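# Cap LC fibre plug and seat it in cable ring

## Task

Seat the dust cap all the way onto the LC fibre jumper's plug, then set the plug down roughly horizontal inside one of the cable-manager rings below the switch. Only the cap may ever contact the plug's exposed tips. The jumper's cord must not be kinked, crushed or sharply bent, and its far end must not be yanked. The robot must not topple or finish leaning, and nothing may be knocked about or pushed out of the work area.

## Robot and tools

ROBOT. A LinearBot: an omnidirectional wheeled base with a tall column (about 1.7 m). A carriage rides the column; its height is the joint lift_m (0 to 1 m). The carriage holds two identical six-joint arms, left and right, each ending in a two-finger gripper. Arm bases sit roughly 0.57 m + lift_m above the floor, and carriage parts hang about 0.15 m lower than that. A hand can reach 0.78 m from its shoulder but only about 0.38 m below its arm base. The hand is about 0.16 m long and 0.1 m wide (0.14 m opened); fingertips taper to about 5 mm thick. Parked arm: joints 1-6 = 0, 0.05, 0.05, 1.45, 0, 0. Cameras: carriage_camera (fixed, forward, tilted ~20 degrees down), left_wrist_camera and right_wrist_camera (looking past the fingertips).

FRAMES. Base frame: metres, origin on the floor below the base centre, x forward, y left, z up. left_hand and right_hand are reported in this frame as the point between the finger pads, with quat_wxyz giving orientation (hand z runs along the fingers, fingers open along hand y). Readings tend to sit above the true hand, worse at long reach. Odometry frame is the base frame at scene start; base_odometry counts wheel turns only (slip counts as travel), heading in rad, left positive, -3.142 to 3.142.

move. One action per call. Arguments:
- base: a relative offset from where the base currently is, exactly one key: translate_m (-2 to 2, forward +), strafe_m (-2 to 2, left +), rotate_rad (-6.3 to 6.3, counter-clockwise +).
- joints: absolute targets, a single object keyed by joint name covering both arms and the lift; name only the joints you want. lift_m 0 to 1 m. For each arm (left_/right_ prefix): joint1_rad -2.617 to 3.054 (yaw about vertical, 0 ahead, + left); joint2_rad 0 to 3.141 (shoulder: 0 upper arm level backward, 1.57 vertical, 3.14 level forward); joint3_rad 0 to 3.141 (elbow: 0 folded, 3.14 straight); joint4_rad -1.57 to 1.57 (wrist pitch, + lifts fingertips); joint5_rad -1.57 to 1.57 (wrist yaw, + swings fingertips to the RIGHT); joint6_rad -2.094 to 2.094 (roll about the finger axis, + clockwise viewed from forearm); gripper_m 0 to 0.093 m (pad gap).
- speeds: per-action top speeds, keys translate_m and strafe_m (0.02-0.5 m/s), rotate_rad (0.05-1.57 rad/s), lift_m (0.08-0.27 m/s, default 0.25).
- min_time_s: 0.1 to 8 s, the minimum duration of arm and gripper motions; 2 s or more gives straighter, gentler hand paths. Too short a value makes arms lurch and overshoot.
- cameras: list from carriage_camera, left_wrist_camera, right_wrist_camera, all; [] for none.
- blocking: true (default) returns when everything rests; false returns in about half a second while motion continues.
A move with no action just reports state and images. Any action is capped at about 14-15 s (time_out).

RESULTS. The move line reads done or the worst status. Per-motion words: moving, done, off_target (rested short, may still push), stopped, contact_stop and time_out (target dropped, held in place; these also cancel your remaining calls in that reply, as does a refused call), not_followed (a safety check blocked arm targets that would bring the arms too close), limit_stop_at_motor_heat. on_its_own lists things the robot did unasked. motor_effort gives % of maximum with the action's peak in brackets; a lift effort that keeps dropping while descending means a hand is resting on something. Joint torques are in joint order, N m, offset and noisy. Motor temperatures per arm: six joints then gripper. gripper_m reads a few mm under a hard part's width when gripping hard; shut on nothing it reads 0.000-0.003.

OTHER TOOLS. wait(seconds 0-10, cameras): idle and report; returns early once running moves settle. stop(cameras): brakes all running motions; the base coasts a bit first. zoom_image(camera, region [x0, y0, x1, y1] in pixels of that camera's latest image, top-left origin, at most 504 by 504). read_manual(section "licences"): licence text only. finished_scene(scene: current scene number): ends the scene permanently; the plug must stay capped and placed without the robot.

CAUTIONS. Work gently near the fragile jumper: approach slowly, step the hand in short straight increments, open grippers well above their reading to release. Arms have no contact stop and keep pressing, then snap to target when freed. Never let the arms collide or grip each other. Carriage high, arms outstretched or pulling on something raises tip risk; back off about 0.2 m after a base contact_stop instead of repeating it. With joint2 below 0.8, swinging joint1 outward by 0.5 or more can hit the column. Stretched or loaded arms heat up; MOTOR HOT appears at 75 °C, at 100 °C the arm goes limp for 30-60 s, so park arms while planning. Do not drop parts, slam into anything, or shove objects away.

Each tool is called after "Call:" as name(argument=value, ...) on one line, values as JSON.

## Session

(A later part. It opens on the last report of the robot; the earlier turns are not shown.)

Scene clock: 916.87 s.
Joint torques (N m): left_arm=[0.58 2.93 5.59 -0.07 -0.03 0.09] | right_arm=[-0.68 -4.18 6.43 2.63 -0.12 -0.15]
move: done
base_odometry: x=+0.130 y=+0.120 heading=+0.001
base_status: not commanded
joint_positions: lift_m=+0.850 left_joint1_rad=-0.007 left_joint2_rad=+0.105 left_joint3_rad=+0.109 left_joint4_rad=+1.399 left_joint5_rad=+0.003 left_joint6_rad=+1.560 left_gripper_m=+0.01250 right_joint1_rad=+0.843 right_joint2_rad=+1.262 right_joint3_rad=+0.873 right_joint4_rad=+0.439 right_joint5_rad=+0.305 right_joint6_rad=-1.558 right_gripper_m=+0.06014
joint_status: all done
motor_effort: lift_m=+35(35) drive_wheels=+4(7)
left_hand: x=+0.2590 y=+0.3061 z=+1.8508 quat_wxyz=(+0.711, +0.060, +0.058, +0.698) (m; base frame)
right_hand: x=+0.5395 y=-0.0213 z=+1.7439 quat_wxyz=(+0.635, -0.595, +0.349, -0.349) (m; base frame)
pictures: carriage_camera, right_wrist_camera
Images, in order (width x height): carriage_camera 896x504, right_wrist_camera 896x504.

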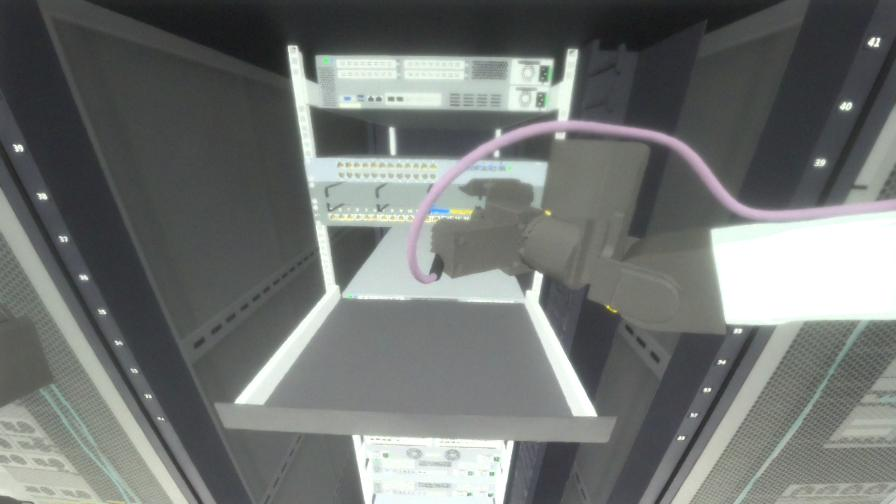

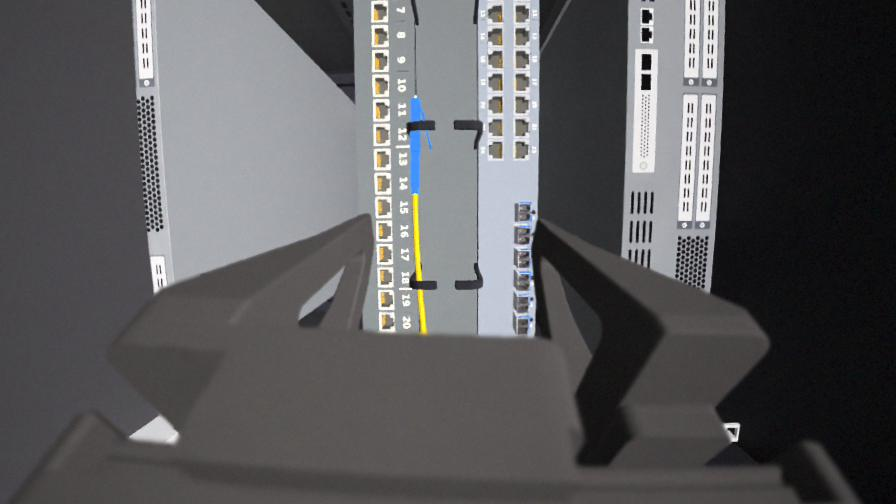

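Call:
move(joints={"right_joint1_rad": 0.814, "right_joint2_rad": 1.36, "right_joint3_rad": 0.95, "right_joint4_rad": 0.4, "right_joint5_rad": 0.26, "right_joint6_rad": -1.575, "right_gripper_m": 0.036}, min_time_s=1.5, cameras=["right_wrist_camera", "carriage_camera"])

Call:
zoom_image(camera="right_wrist_camera", region=[320, 40, 580, 260])

Scene clock: 1024.60 s.
Joint torques (N m): left_arm=[0.62 2.95 5.6 -0.07 -0.03 0.1] | right_arm=[-0.65 -4.88 10.43 2.42 -0.1 -0.13]
Motor temperatures (°C): left_arm=[29 40 46 30 29 33 36] | right_arm=[31 35 46 50 31 30 33]
move: done
base_odometry: x=+0.130 y=+0.120 heading=+0.001
base_status: not commanded
joint_positions: lift_m=+0.850 left_joint1_rad=-0.007 left_joint2_rad=+0.105 left_joint3_rad=+0.109 left_joint4_rad=+1.399 left_joint5_rad=+0.003 left_joint6_rad=+1.560 left_gripper_m=+0.01250 right_joint1_rad=+0.820 right_joint2_rad=+1.347 right_joint3_rad=+0.923 right_joint4_rad=+0.418 right_joint5_rad=+0.270 right_joint6_rad=-1.564 right_gripper_m=+0.03614
joint_status: all done
motor_effort: lift_m=+35(35) drive_wheels=+4(6)
left_hand: x=+0.2590 y=+0.3061 z=+1.8508 quat_wxyz=(+0.711, +0.060, +0.058, +0.698) (m; base frame)
right_hand: x=+0.5569 y=-0.0087 z=+1.7273 quat_wxyz=(+0.616, -0.618, +0.348, -0.343) (m; base frame)
pictures: carriage_camera, right_wrist_camera
Images, in order (width x height): carriage_camera 896x504, right_wrist_camera 896x504.

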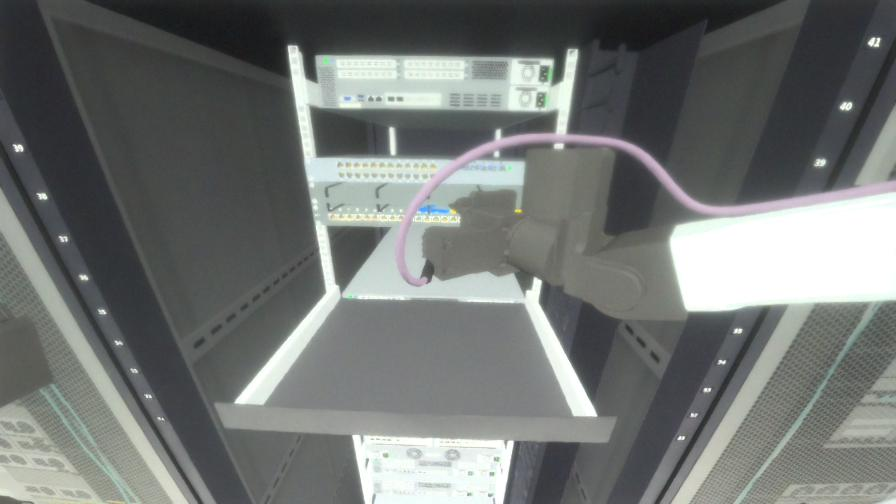

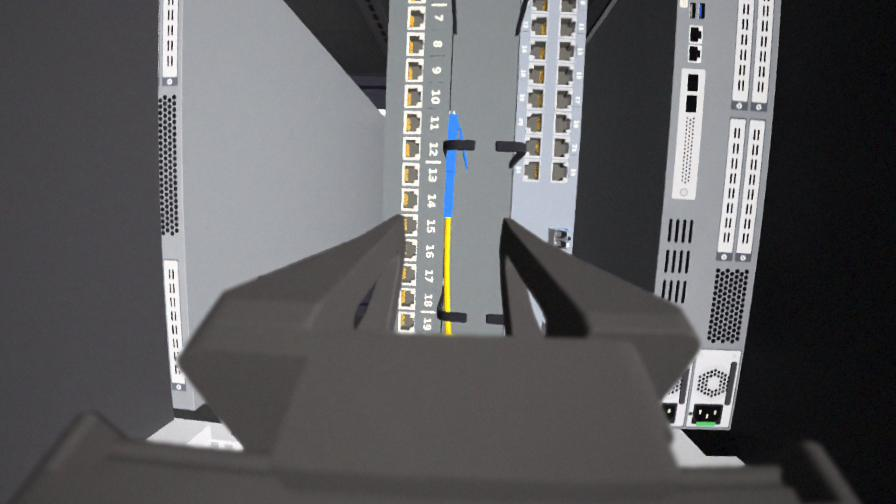

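Scaled by 1.938 from the camera's 896x504 image, which has a finer 1280x720 frame.

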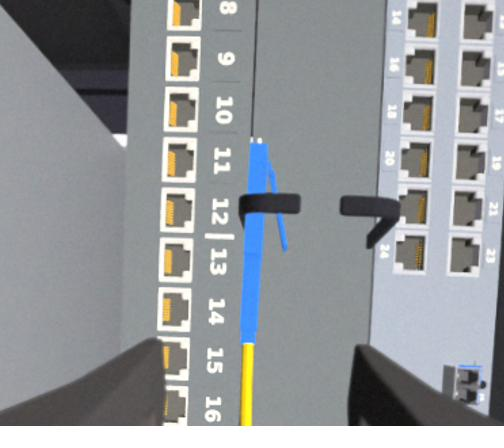

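Call:
move(joints={"right_joint1_rad": 0.785, "right_joint2_rad": 1.487, "right_joint3_rad": 1.053, "right_joint4_rad": 0.43, "right_joint5_rad": 0.231, "right_joint6_rad": -1.58}, min_time_s=1.5, cameras=["right_wrist_camera"])

Call:
zoom_image(camera="right_wrist_camera", region=[320, 60, 580, 280])

Scene clock: 1055.70 s.
Joint torques (N m): left_arm=[0.59 2.91 5.57 -0.07 -0.04 0.1] | right_arm=[-0.66 -5.97 10.39 2.65 -0.12 -0.14]
Motor temperatures (°C): left_arm=[29 39 46 30 29 33 36] | right_arm=[31 36 51 49 31 30 33]
move: done
base_odometry: x=+0.130 y=+0.120 heading=+0.001
base_status: not commanded
joint_positions: lift_m=+0.850 left_joint1_rad=-0.007 left_joint2_rad=+0.105 left_joint3_rad=+0.109 left_joint4_rad=+1.399 left_joint5_rad=+0.003 left_joint6_rad=+1.560 left_gripper_m=+0.01250 right_joint1_rad=+0.791 right_joint2_rad=+1.472 right_joint3_rad=+1.026 right_joint4_rad=+0.429 right_joint5_rad=+0.241 right_joint6_rad=-1.569 right_gripper_m=+0.03614
joint_status: all done
motor_effort: lift_m=+35(35) drive_wheels=+6(7)
left_hand: x=+0.2590 y=+0.3061 z=+1.8508 quat_wxyz=(+0.711, +0.060, +0.058, +0.698) (m; base frame)
right_hand: x=+0.5850 y=+0.0080 z=+1.7246 quat_wxyz=(+0.612, -0.622, +0.347, -0.343) (m; base frame)
pictures: right_wrist_camera
Images, in order (width x height): right_wrist_camera 896x504.

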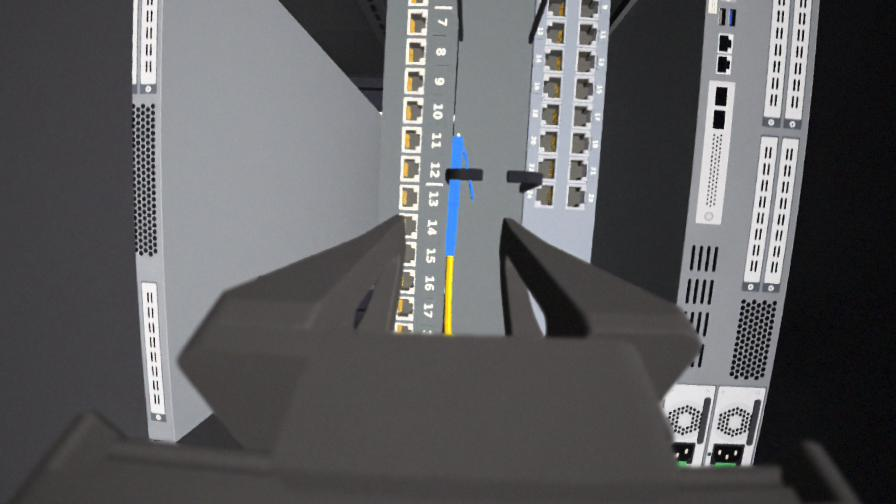

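Scaled by 1.938 from the camera's 896x504 image, which has a finer 1280x720 frame.

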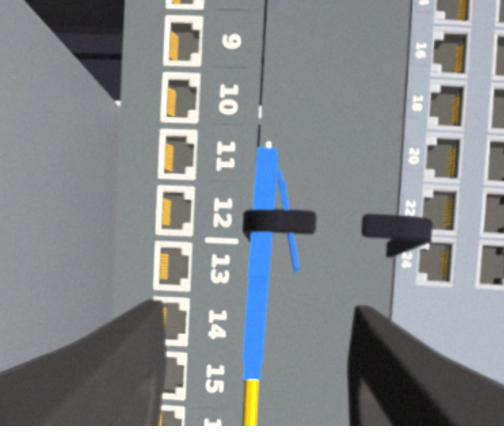

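Call:
move(joints={"right_joint1_rad": 0.772, "right_joint2_rad": 1.556, "right_joint3_rad": 1.112, "right_joint4_rad": 0.452, "right_joint5_rad": 0.216, "right_joint6_rad": -1.58}, min_time_s=1.5, cameras=["right_wrist_camera"])

Call:
zoom_image(camera="right_wrist_camera", region=[320, 60, 580, 280])

Scene clock: 1077.27 s.
Joint torques (N m): left_arm=[0.59 2.92 5.59 -0.06 -0.05 0.09] | right_arm=[-0.66 -6.53 10.39 2.66 -0.11 -0.13]
move: done
base_odometry: x=+0.130 y=+0.120 heading=+0.001
base_status: not commanded
joint_positions: lift_m=+0.850 left_joint1_rad=-0.007 left_joint2_rad=+0.105 left_joint3_rad=+0.109 left_joint4_rad=+1.399 left_joint5_rad=+0.003 left_joint6_rad=+1.560 left_gripper_m=+0.01250 right_joint1_rad=+0.778 right_joint2_rad=+1.541 right_joint3_rad=+1.085 right_joint4_rad=+0.452 right_joint5_rad=+0.226 right_joint6_rad=-1.569 right_gripper_m=+0.03614
joint_status: all done
motor_effort: lift_m=+35(35) drive_wheels=+1(7)
left_hand: x=+0.2590 y=+0.3061 z=+1.8508 quat_wxyz=(+0.711, +0.060, +0.058, +0.698) (m; base frame)
right_hand: x=+0.6003 y=+0.0176 z=+1.7264 quat_wxyz=(+0.616, -0.618, +0.346, -0.344) (m; base frame)
pictures: right_wrist_camera
Images, in order (width x height): right_wrist_camera 896x504.

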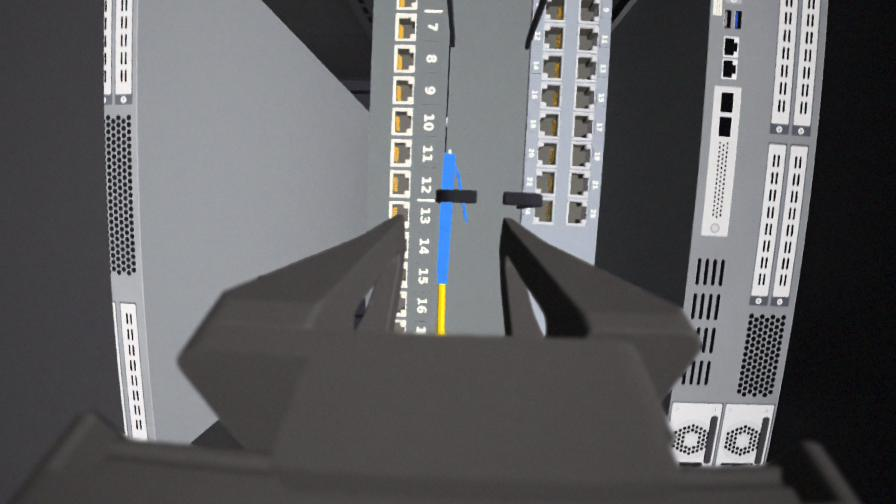

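Scaled by 1.938 from the camera's 896x504 image, which has a finer 1280x720 frame.

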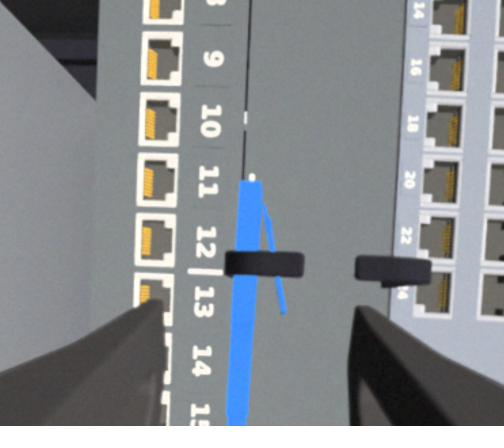

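Call:
move(joints={"right_joint1_rad": 0.747, "right_joint2_rad": 1.605, "right_joint3_rad": 1.157, "right_joint4_rad": 0.46, "right_joint5_rad": 0.193, "right_joint6_rad": -1.58}, min_time_s=1.5, cameras=["right_wrist_camera"])

Call:
zoom_image(camera="right_wrist_camera", region=[320, 80, 580, 300])

Scene clock: 1098.27 s.
Joint torques (N m): left_arm=[0.62 2.91 5.61 -0.07 -0.04 0.1] | right_arm=[-0.68 -6.94 10.36 2.66 -0.11 -0.13]
Motor temperatures (°C): left_arm=[29 39 46 30 29 33 36] | right_arm=[31 38 54 54 31 30 33]
move: done
base_odometry: x=+0.130 y=+0.120 heading=+0.001
base_status: not commanded
joint_positions: lift_m=+0.850 left_joint1_rad=-0.007 left_joint2_rad=+0.105 left_joint3_rad=+0.109 left_joint4_rad=+1.399 left_joint5_rad=+0.003 left_joint6_rad=+1.560 left_gripper_m=+0.01250 right_joint1_rad=+0.753 right_joint2_rad=+1.588 right_joint3_rad=+1.130 right_joint4_rad=+0.460 right_joint5_rad=+0.203 right_joint6_rad=-1.569 right_gripper_m=+0.03614
joint_status: all done
motor_effort: lift_m=+35(35) drive_wheels=+4(8)
left_hand: x=+0.2590 y=+0.3061 z=+1.8508 quat_wxyz=(+0.711, +0.060, +0.058, +0.698) (m; base frame)
right_hand: x=+0.6151 y=+0.0200 z=+1.7273 quat_wxyz=(+0.618, -0.616, +0.346, -0.345) (m; base frame)
pictures: right_wrist_camera
Images, in order (width x height): right_wrist_camera 896x504.

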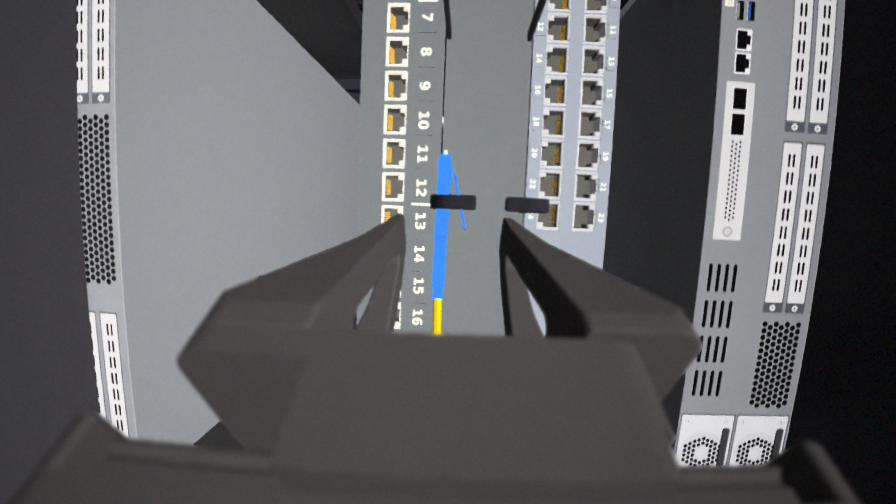

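Scaled by 1.938 from the camera's 896x504 image, which has a finer 1280x720 frame.

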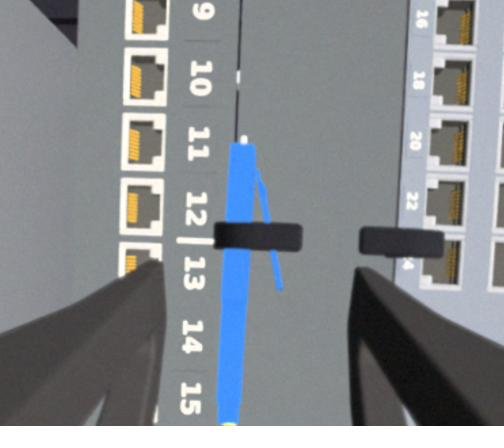

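Call:
move(cameras=["all"])

Scene clock: 1129.80 s.
Joint torques (N m): left_arm=[0.59 2.93 5.6 -0.07 -0.04 0.1] | right_arm=[-0.65 -6.95 10.36 2.65 -0.11 -0.13]
Motor temperatures (°C): left_arm=[29 39 46 30 29 33 36] | right_arm=[31 38 56 54 31 30 33]
base_odometry: x=+0.130 y=+0.120 heading=+0.001
base_status: not commanded
joint_positions: lift_m=+0.850 left_joint1_rad=-0.007 left_joint2_rad=+0.105 left_joint3_rad=+0.109 left_joint4_rad=+1.399 left_joint5_rad=+0.003 left_joint6_rad=+1.560 left_gripper_m=+0.01250 right_joint1_rad=+0.753 right_joint2_rad=+1.588 right_joint3_rad=+1.130 right_joint4_rad=+0.460 right_joint5_rad=+0.203 right_joint6_rad=-1.569 right_gripper_m=+0.03614
joint_status: all done
motor_effort: lift_m=+35(35) drive_wheels=+6(8)
left_hand: x=+0.2590 y=+0.3061 z=+1.8508 quat_wxyz=(+0.711, +0.060, +0.058, +0.698) (m; base frame)
right_hand: x=+0.6151 y=+0.0201 z=+1.7274 quat_wxyz=(+0.618, -0.616, +0.345, -0.345) (m; base frame)
pictures: carriage_camera, left_wrist_camera, right_wrist_camera
Images, in order (width x height): carriage_camera 896x504, left_wrist_camera 896x504, right_wrist_camera 896x504.

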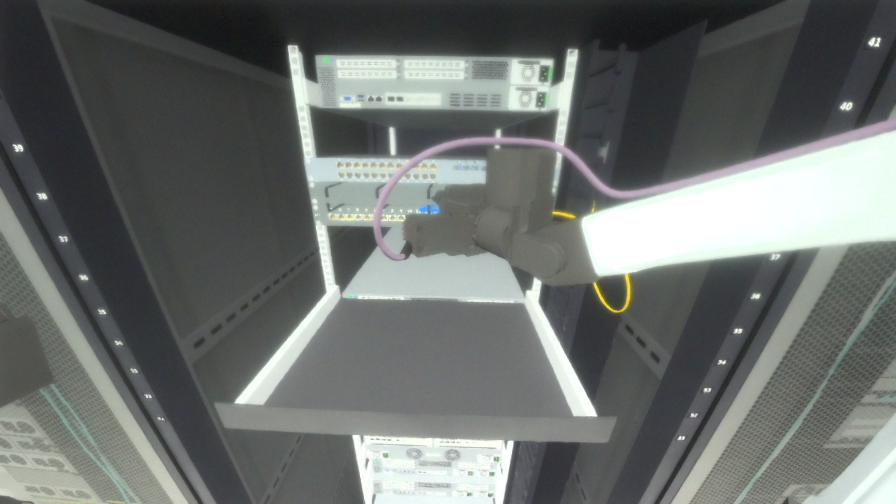

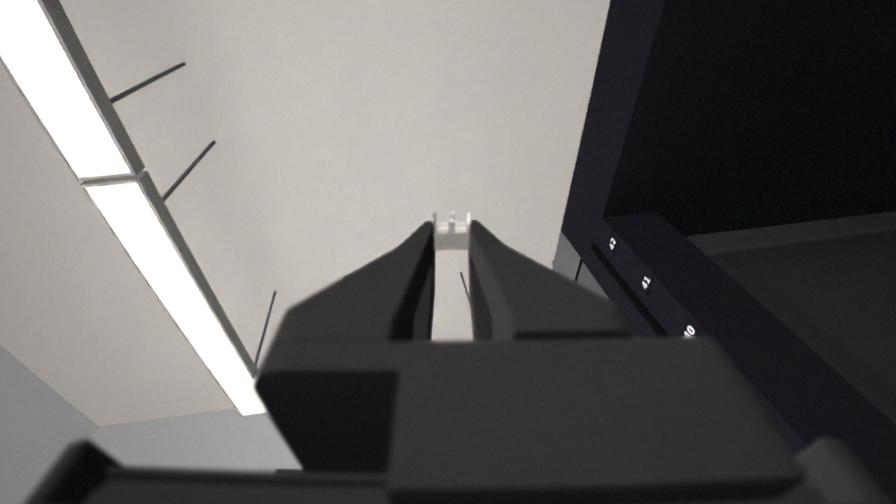

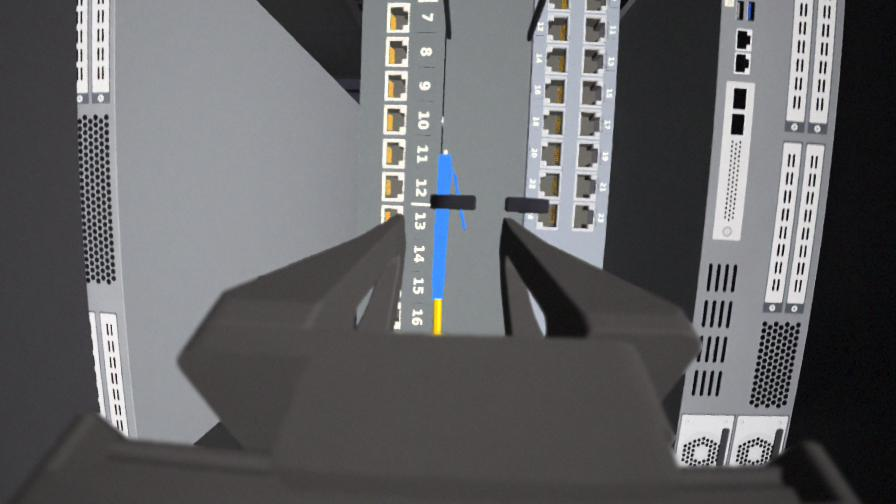

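Call:
zoom_image(camera="right_wrist_camera", region=[380, 130, 560, 350])

Call:
move(joints={"right_joint1_rad": 0.722, "right_joint2_rad": 1.646, "right_joint3_rad": 1.2, "right_joint4_rad": 0.456, "right_joint5_rad": 0.168, "right_joint6_rad": -1.58}, min_time_s=2, cameras=["right_wrist_camera"])

Scaled by 2.291 from the camera's 896x504 image, which has a finer 1280x720 frame.

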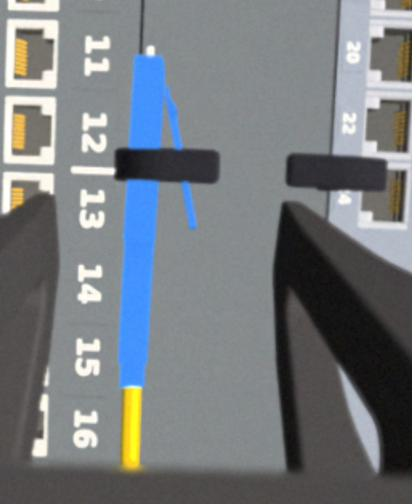

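Scene clock: 1151.50 s.
Joint torques (N m): left_arm=[0.61 2.91 5.59 -0.07 -0.04 0.1] | right_arm=[-0.66 -7.31 10.37 2.61 -0.11 -0.13]
Motor temperatures (°C): left_arm=[29 39 46 30 29 33 36] | right_arm=[31 38 56 54 31 30 33]
move: done
base_odometry: x=+0.130 y=+0.120 heading=+0.001
base_status: not commanded
joint_positions: lift_m=+0.850 left_joint1_rad=-0.007 left_joint2_rad=+0.105 left_joint3_rad=+0.109 left_joint4_rad=+1.399 left_joint5_rad=+0.003 left_joint6_rad=+1.560 left_gripper_m=+0.01250 right_joint1_rad=+0.728 right_joint2_rad=+1.629 right_joint3_rad=+1.173 right_joint4_rad=+0.460 right_joint5_rad=+0.178 right_joint6_rad=-1.569 right_gripper_m=+0.03614
joint_status: all done
motor_effort: lift_m=+35(35) drive_wheels=+1(7)
left_hand: x=+0.2590 y=+0.3061 z=+1.8508 quat_wxyz=(+0.711, +0.060, +0.058, +0.698) (m; base frame)
right_hand: x=+0.6292 y=+0.0207 z=+1.7279 quat_wxyz=(+0.618, -0.615, +0.345, -0.346) (m; base frame)
pictures: right_wrist_camera
Images, in order (width x height): right_wrist_camera 896x504.

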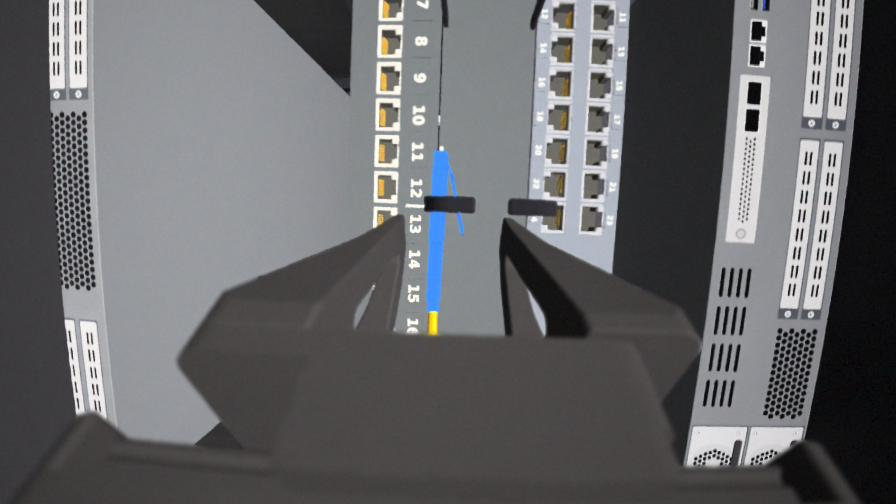

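Call:
zoom_image(camera="right_wrist_camera", region=[380, 130, 560, 350])

Scaled by 2.291 from the camera's 896x504 image, which has a finer 1280x720 frame.

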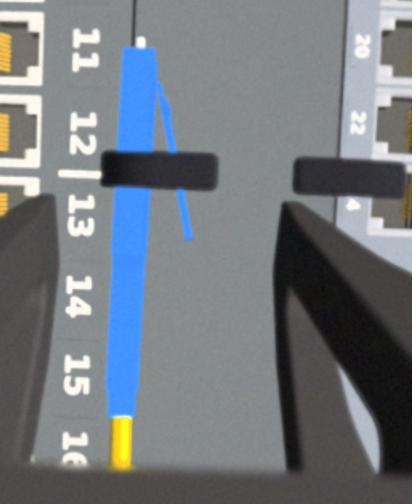

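Call:
move(joints={"right_joint1_rad": 0.687, "right_joint2_rad": 1.665, "right_joint3_rad": 1.222, "right_joint4_rad": 0.453, "right_joint5_rad": 0.133, "right_joint6_rad": -1.58, "lift_m": 0.843}, min_time_s=2, cameras=["right_wrist_camera"])

Call:
zoom_image(camera="right_wrist_camera", region=[380, 130, 560, 350])

Scene clock: 1226.03 s.
Joint torques (N m): left_arm=[0.59 2.89 5.57 -0.07 -0.04 0.1] | right_arm=[-0.66 -7.47 10.37 2.54 -0.1 -0.13]
Motor temperatures (°C): left_arm=[29 38 46 30 29 33 36] | right_arm=[31 40 59 54 31 30 33]
move: done
base_odometry: x=+0.130 y=+0.120 heading=+0.001
base_status: not commanded
joint_positions: lift_m=+0.843 left_joint1_rad=-0.007 left_joint2_rad=+0.105 left_joint3_rad=+0.109 left_joint4_rad=+1.399 left_joint5_rad=+0.003 left_joint6_rad=+1.560 left_gripper_m=+0.01250 right_joint1_rad=+0.693 right_joint2_rad=+1.648 right_joint3_rad=+1.195 right_joint4_rad=+0.462 right_joint5_rad=+0.143 right_joint6_rad=-1.570 right_gripper_m=+0.03614
joint_status: all done
motor_effort: lift_m=+34(35) drive_wheels=+2(7)
left_hand: x=+0.2590 y=+0.3061 z=+1.8439 quat_wxyz=(+0.711, +0.060, +0.058, +0.698) (m; base frame)
right_hand: x=+0.6412 y=+0.0146 z=+1.7229 quat_wxyz=(+0.620, -0.614, +0.344, -0.346) (m; base frame)
pictures: right_wrist_camera
Images, in order (width x height): right_wrist_camera 896x504.

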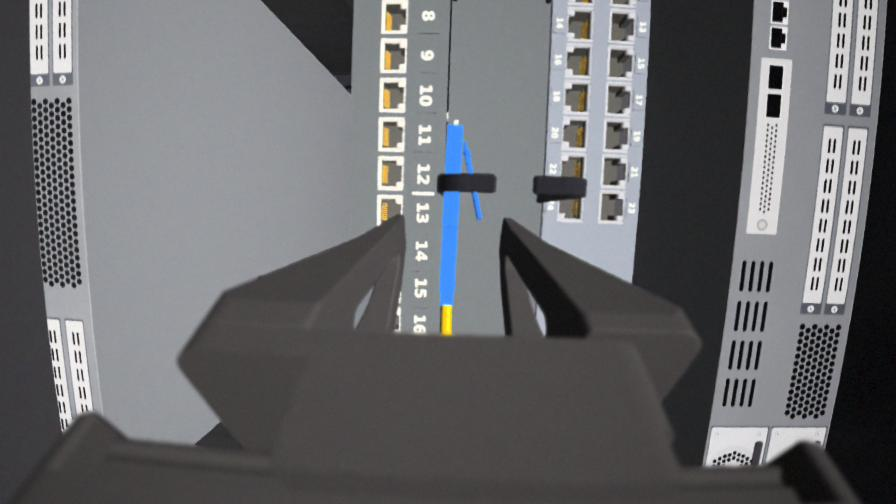

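Scaled by 2.291 from the camera's 896x504 image, which has a finer 1280x720 frame.

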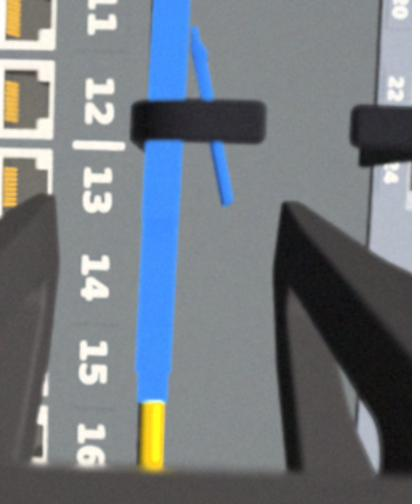

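Call:
move(joints={"right_joint1_rad": 0.669, "right_joint2_rad": 1.689, "right_joint3_rad": 1.249, "right_joint4_rad": 0.446, "right_joint5_rad": 0.115, "right_joint6_rad": -1.58, "lift_m": 0.841}, min_time_s=2, cameras=["right_wrist_camera"])

Call:
zoom_image(camera="right_wrist_camera", region=[380, 100, 580, 350])

Scene clock: 1267.70 s.
Joint torques (N m): left_arm=[0.58 2.92 5.61 -0.07 -0.04 0.09] | right_arm=[-0.66 -7.68 10.36 2.47 -0.1 -0.12]
Motor temperatures (°C): left_arm=[29 38 46 30 29 33 36] | right_arm=[31 40 59 53 31 30 33]
move: done
base_odometry: x=+0.130 y=+0.120 heading=+0.001
base_status: not commanded
joint_positions: lift_m=+0.841 left_joint1_rad=-0.007 left_joint2_rad=+0.105 left_joint3_rad=+0.109 left_joint4_rad=+1.399 left_joint5_rad=+0.003 left_joint6_rad=+1.560 left_gripper_m=+0.01250 right_joint1_rad=+0.675 right_joint2_rad=+1.672 right_joint3_rad=+1.222 right_joint4_rad=+0.462 right_joint5_rad=+0.125 right_joint6_rad=-1.570 right_gripper_m=+0.03614
joint_status: all done
motor_effort: lift_m=+33(34) drive_wheels=+3(6)
left_hand: x=+0.2590 y=+0.3061 z=+1.8419 quat_wxyz=(+0.711, +0.060, +0.058, +0.698) (m; base frame)
right_hand: x=+0.6502 y=+0.0137 z=+1.7220 quat_wxyz=(+0.621, -0.613, +0.344, -0.347) (m; base frame)
pictures: right_wrist_camera
Images, in order (width x height): right_wrist_camera 896x504.

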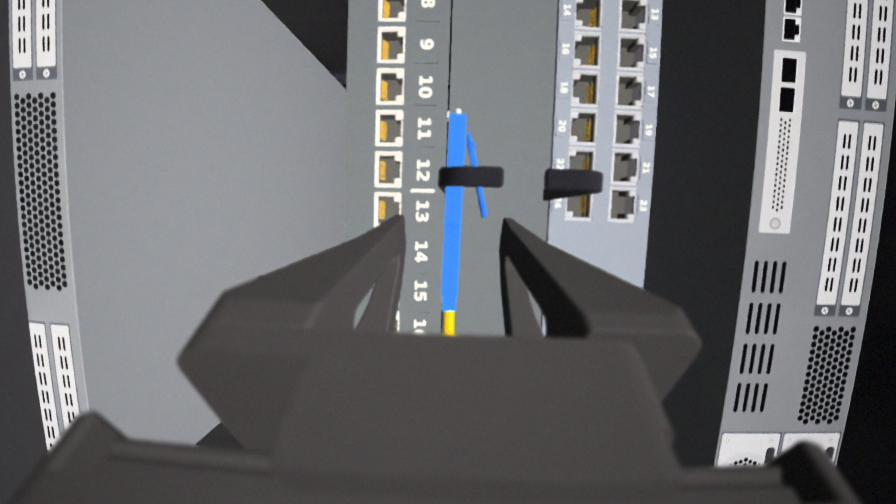

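Scaled by 2.016 from the camera's 896x504 image, which has a finer 1280x720 frame.

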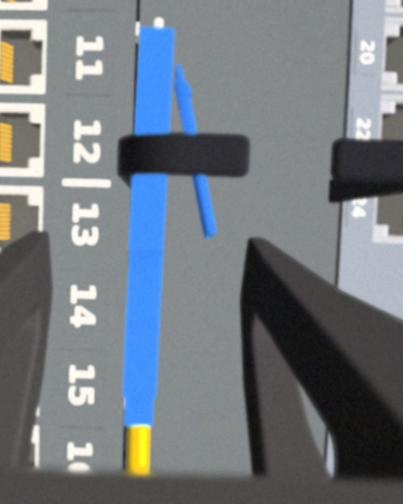

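Call:
move(joints={"right_gripper_m": 0.012}, min_time_s=2, cameras=["right_wrist_camera"])

Call:
zoom_image(camera="right_wrist_camera", region=[380, 100, 580, 350])

Scene clock: 1280.30 s.
Joint torques (N m): left_arm=[0.59 2.93 5.59 -0.07 -0.04 0.1] | right_arm=[-0.66 -7.68 10.37 2.46 -0.11 -0.12]
Motor temperatures (°C): left_arm=[29 38 45 30 29 33 36] | right_arm=[31 39 58 53 31 30 33]
move: done
base_odometry: x=+0.130 y=+0.120 heading=+0.001
base_status: not commanded
joint_positions: lift_m=+0.841 left_joint1_rad=-0.007 left_joint2_rad=+0.105 left_joint3_rad=+0.109 left_joint4_rad=+1.399 left_joint5_rad=+0.003 left_joint6_rad=+1.560 left_gripper_m=+0.01250 right_joint1_rad=+0.675 right_joint2_rad=+1.672 right_joint3_rad=+1.222 right_joint4_rad=+0.462 right_joint5_rad=+0.125 right_joint6_rad=-1.570 right_gripper_m=+0.01214
joint_status: all done
motor_effort: lift_m=+33(33) drive_wheels=+4(9)
left_hand: x=+0.2590 y=+0.3061 z=+1.8419 quat_wxyz=(+0.711, +0.060, +0.058, +0.698) (m; base frame)
right_hand: x=+0.6502 y=+0.0137 z=+1.7220 quat_wxyz=(+0.621, -0.613, +0.344, -0.347) (m; base frame)
pictures: right_wrist_camera
Images, in order (width x height): right_wrist_camera 896x504.

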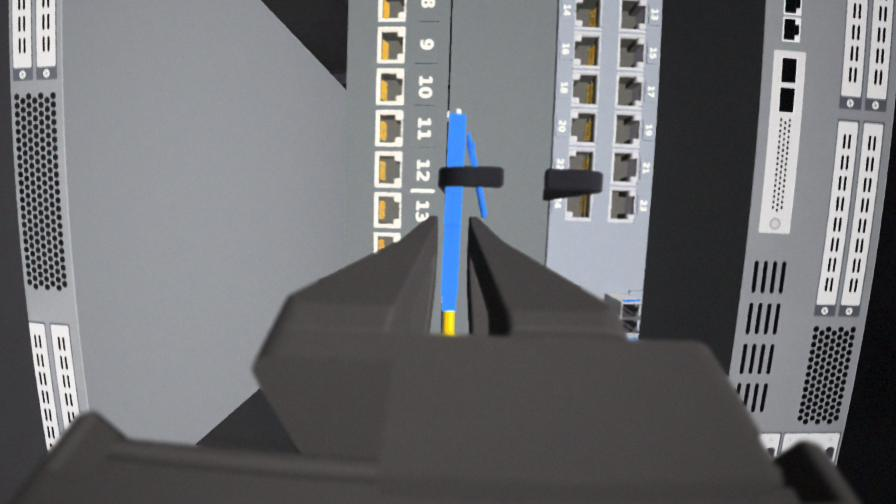

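Scaled by 2.016 from the camera's 896x504 image, which has a finer 1280x720 frame.

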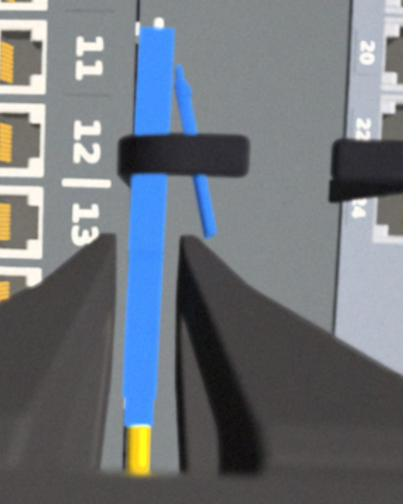

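Call:
move(joints={"right_gripper_m": 0.0065}, min_time_s=1.5, cameras=[])

Call:
move(joints={"right_gripper_m": 0.0045}, min_time_s=1.5, cameras=["right_wrist_camera"])

Call:
zoom_image(camera="right_wrist_camera", region=[380, 100, 580, 350])

Scene clock: 1291.83 s.
Joint torques (N m): left_arm=[0.55 2.93 5.57 -0.06 -0.04 0.1] | right_arm=[-0.65 -7.69 10.37 2.47 -0.1 -0.12]
Motor temperatures (°C): left_arm=[29 38 45 30 29 33 36] | right_arm=[31 39 58 53 31 30 33]
move: done
base_odometry: x=+0.130 y=+0.120 heading=+0.001
base_status: not commanded
joint_positions: lift_m=+0.841 left_joint1_rad=-0.007 left_joint2_rad=+0.105 left_joint3_rad=+0.109 left_joint4_rad=+1.399 left_joint5_rad=+0.003 left_joint6_rad=+1.560 left_gripper_m=+0.01250 right_joint1_rad=+0.675 right_joint2_rad=+1.672 right_joint3_rad=+1.222 right_joint4_rad=+0.462 right_joint5_rad=+0.125 right_joint6_rad=-1.570 right_gripper_m=+0.00664
joint_status: all done
motor_effort: lift_m=+33(33) drive_wheels=+1(6)
left_hand: x=+0.2590 y=+0.3061 z=+1.8419 quat_wxyz=(+0.711, +0.060, +0.058, +0.698) (m; base frame)
right_hand: x=+0.6502 y=+0.0137 z=+1.7220 quat_wxyz=(+0.621, -0.613, +0.344, -0.347) (m; base frame)
pictures: none
No camera images: "cameras" was empty.

Scene clock: 1293.63 s.
Joint torques (N m): left_arm=[0.59 2.92 5.59 -0.07 -0.04 0.1] | right_arm=[-0.66 -7.68 10.36 2.46 -0.11 -0.12]
Motor temperatures (°C): left_arm=[29 38 45 30 29 33 36] | right_arm=[31 39 58 53 31 30 33]
move: done
base_odometry: x=+0.130 y=+0.120 heading=+0.001
base_status: not commanded
joint_positions: lift_m=+0.841 left_joint1_rad=-0.007 left_joint2_rad=+0.105 left_joint3_rad=+0.109 left_joint4_rad=+1.399 left_joint5_rad=+0.003 left_joint6_rad=+1.560 left_gripper_m=+0.01250 right_joint1_rad=+0.675 right_joint2_rad=+1.672 right_joint3_rad=+1.222 right_joint4_rad=+0.462 right_joint5_rad=+0.125 right_joint6_rad=-1.570 right_gripper_m=+0.00464
joint_status: all done
motor_effort: lift_m=+33(33) drive_wheels=+3(7)
left_hand: x=+0.2590 y=+0.3061 z=+1.8419 quat_wxyz=(+0.711, +0.060, +0.058, +0.698) (m; base frame)
right_hand: x=+0.6502 y=+0.0137 z=+1.7220 quat_wxyz=(+0.621, -0.613, +0.344, -0.347) (m; base frame)
pictures: right_wrist_camera
Images, in order (width x height): right_wrist_camera 896x504.

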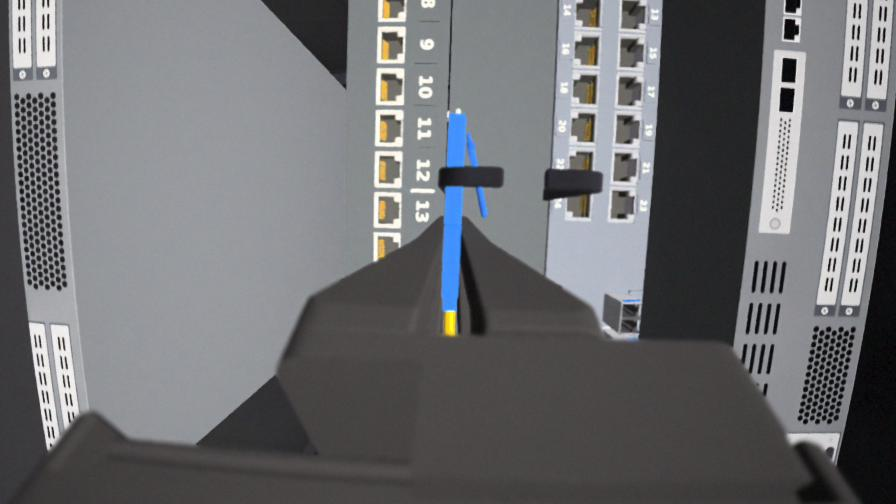

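Scaled by 2.016 from the camera's 896x504 image, which has a finer 1280x720 frame.

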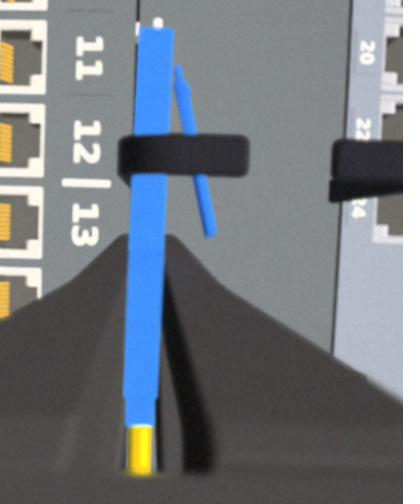

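Call:
zoom_image(camera="right_wrist_camera", region=[420, 190, 490, 340])

Scaled by 3.360 from the camera's 896x504 image, which has a finer 1280x720 frame.

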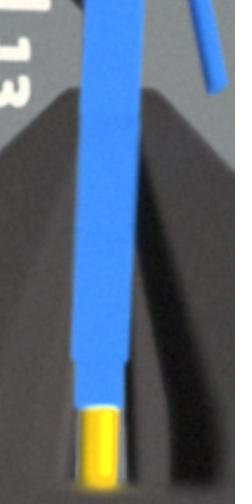

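Call:
move(joints={"right_gripper_m": 0.003}, min_time_s=1.5, cameras=["right_wrist_camera"])

Call:
zoom_image(camera="right_wrist_camera", region=[420, 190, 490, 340])

Scene clock: 1417.63 s.
Joint torques (N m): left_arm=[0.61 2.92 5.59 -0.07 -0.04 0.09] | right_arm=[-0.64 -7.69 10.37 2.46 -0.1 -0.12]
Motor temperatures (°C): left_arm=[29 37 45 30 29 33 37] | right_arm=[31 40 58 52 31 30 33]
move: done
base_odometry: x=+0.130 y=+0.120 heading=+0.001
base_status: not commanded
joint_positions: lift_m=+0.841 left_joint1_rad=-0.007 left_joint2_rad=+0.105 left_joint3_rad=+0.109 left_joint4_rad=+1.399 left_joint5_rad=+0.003 left_joint6_rad=+1.560 left_gripper_m=+0.01250 right_joint1_rad=+0.675 right_joint2_rad=+1.672 right_joint3_rad=+1.222 right_joint4_rad=+0.462 right_joint5_rad=+0.125 right_joint6_rad=-1.570 right_gripper_m=+0.00313
joint_status: all done
motor_effort: lift_m=+33(33) drive_wheels=+5(6)
left_hand: x=+0.2590 y=+0.3061 z=+1.8419 quat_wxyz=(+0.711, +0.060, +0.058, +0.698) (m; base frame)
right_hand: x=+0.6502 y=+0.0137 z=+1.7220 quat_wxyz=(+0.621, -0.613, +0.344, -0.347) (m; base frame)
pictures: right_wrist_camera
Images, in order (width x height): right_wrist_camera 896x504.

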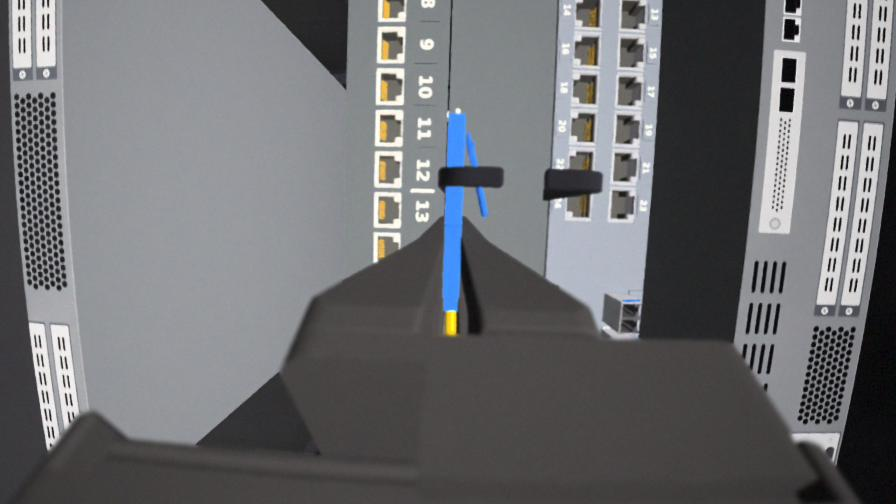

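Scaled by 3.360 from the camera's 896x504 image, which has a finer 1280x720 frame.

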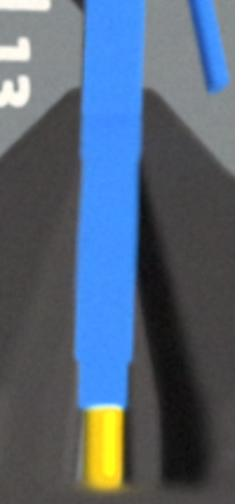

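Call:
move(joints={"right_gripper_m": 0.036}, min_time_s=2, cameras=["right_wrist_camera"])

Call:
move(joints={"right_joint1_rad": 0.698, "right_joint2_rad": 1.647, "right_joint3_rad": 1.2, "right_joint4_rad": 0.458, "right_joint5_rad": 0.143, "right_joint6_rad": -1.58}, min_time_s=2, cameras=["right_wrist_camera"])

Scene clock: 1461.10 s.
Joint torques (N m): left_arm=[0.59 2.93 5.6 -0.07 -0.04 0.1] | right_arm=[-0.65 -7.68 10.37 2.46 -0.11 -0.12]
Motor temperatures (°C): left_arm=[29 37 45 30 29 33 37] | right_arm=[31 40 59 52 31 30 33]
move: done
base_odometry: x=+0.130 y=+0.120 heading=+0.001
base_status: not commanded
joint_positions: lift_m=+0.841 left_joint1_rad=-0.007 left_joint2_rad=+0.105 left_joint3_rad=+0.109 left_joint4_rad=+1.399 left_joint5_rad=+0.003 left_joint6_rad=+1.560 left_gripper_m=+0.01250 right_joint1_rad=+0.675 right_joint2_rad=+1.672 right_joint3_rad=+1.222 right_joint4_rad=+0.462 right_joint5_rad=+0.124 right_joint6_rad=-1.570 right_gripper_m=+0.03587
joint_status: all done
motor_effort: lift_m=+33(33) drive_wheels=+0(7)
left_hand: x=+0.2590 y=+0.3061 z=+1.8419 quat_wxyz=(+0.711, +0.060, +0.058, +0.698) (m; base frame)
right_hand: x=+0.6502 y=+0.0137 z=+1.7220 quat_wxyz=(+0.621, -0.613, +0.344, -0.347) (m; base frame)
pictures: right_wrist_camera
Images, in order (width x height): right_wrist_camera 896x504.

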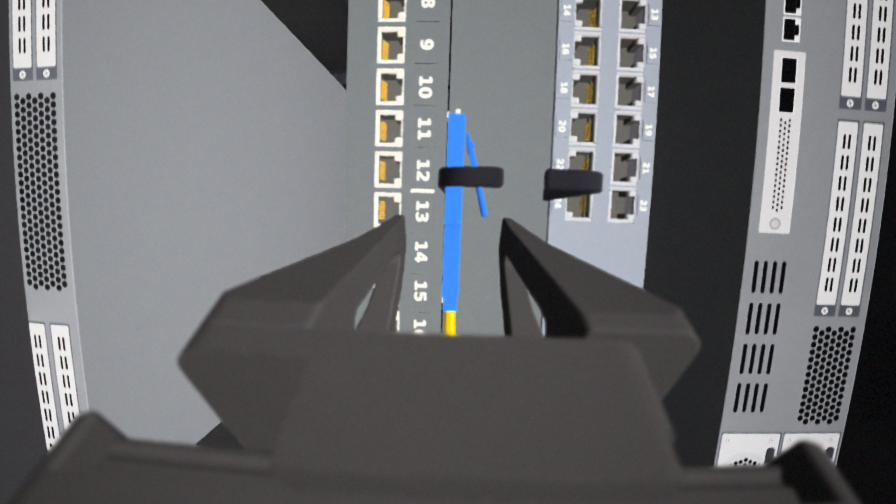

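Scene clock: 1463.40 s.
Joint torques (N m): left_arm=[0.59 2.93 5.59 -0.07 -0.04 0.1] | right_arm=[0.58 -11.6 6.61 2.61 0.1 -0.12]
Motor temperatures (°C): left_arm=[29 37 45 30 29 33 37] | right_arm=[31 40 59 52 31 30 33]
move: done
base_odometry: x=+0.130 y=+0.120 heading=+0.001
base_status: not commanded
joint_positions: lift_m=+0.841 left_joint1_rad=-0.007 left_joint2_rad=+0.105 left_joint3_rad=+0.109 left_joint4_rad=+1.399 left_joint5_rad=+0.003 left_joint6_rad=+1.560 left_gripper_m=+0.01250 right_joint1_rad=+0.692 right_joint2_rad=+1.672 right_joint3_rad=+1.216 right_joint4_rad=+0.462 right_joint5_rad=+0.133 right_joint6_rad=-1.570 right_gripper_m=+0.03587
joint_status: all done
motor_effort: lift_m=+33(34) drive_wheels=+4(8)
left_hand: x=+0.2590 y=+0.3061 z=+1.8419 quat_wxyz=(+0.711, +0.060, +0.058, +0.698) (m; base frame)
right_hand: x=+0.6454 y=+0.0194 z=+1.7191 quat_wxyz=(+0.621, -0.616, +0.342, -0.343) (m; base frame)
pictures: right_wrist_camera
Images, in order (width x height): right_wrist_camera 896x504.

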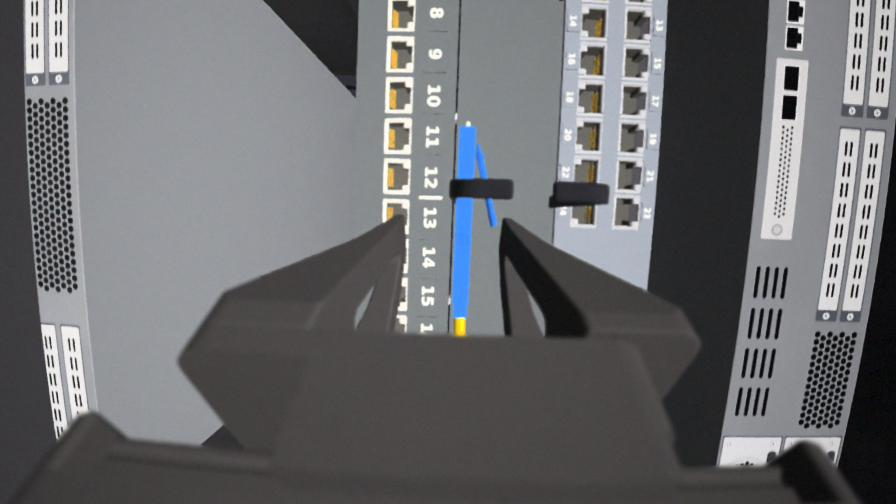

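Call:
move(joints={"right_joint1_rad": 0.708, "right_joint2_rad": 1.606, "right_joint3_rad": 1.158, "right_joint4_rad": 0.462, "right_joint5_rad": 0.162, "right_joint6_rad": -1.58}, min_time_s=2, cameras=["right_wrist_camera"])

Call:
zoom_image(camera="right_wrist_camera", region=[380, 100, 580, 350])

Scene clock: 1472.70 s.
Joint torques (N m): left_arm=[0.58 2.92 5.61 -0.07 -0.04 0.09] | right_arm=[0.59 -11.14 6.61 2.64 0.11 -0.12]
Motor temperatures (°C): left_arm=[29 37 45 30 29 33 37] | right_arm=[31 41 58 53 31 30 33]
move: done
base_odometry: x=+0.130 y=+0.120 heading=+0.001
base_status: not commanded
joint_positions: lift_m=+0.841 left_joint1_rad=-0.007 left_joint2_rad=+0.105 left_joint3_rad=+0.109 left_joint4_rad=+1.399 left_joint5_rad=+0.003 left_joint6_rad=+1.560 left_gripper_m=+0.01250 right_joint1_rad=+0.702 right_joint2_rad=+1.630 right_joint3_rad=+1.174 right_joint4_rad=+0.462 right_joint5_rad=+0.152 right_joint6_rad=-1.570 right_gripper_m=+0.03587
joint_status: all done
motor_effort: lift_m=+33(34) drive_wheels=+2(8)
left_hand: x=+0.2590 y=+0.3061 z=+1.8419 quat_wxyz=(+0.711, +0.060, +0.058, +0.698) (m; base frame)
right_hand: x=+0.6356 y=+0.0137 z=+1.7194 quat_wxyz=(+0.619, -0.615, +0.345, -0.346) (m; base frame)
pictures: right_wrist_camera
Images, in order (width x height): right_wrist_camera 896x504.

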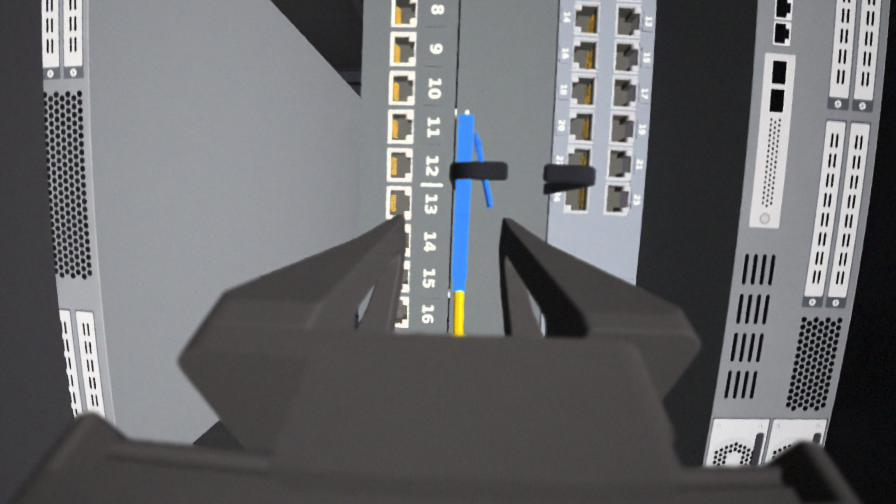

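Scaled by 2.016 from the camera's 896x504 image, which has a finer 1280x720 frame.

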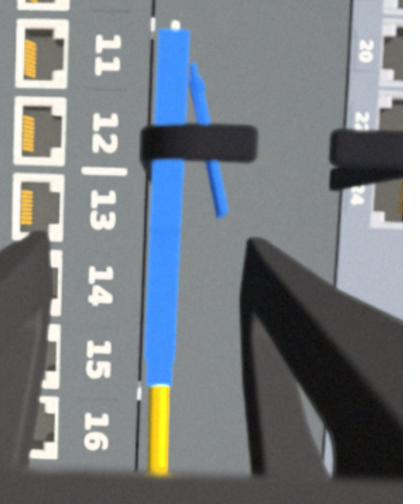

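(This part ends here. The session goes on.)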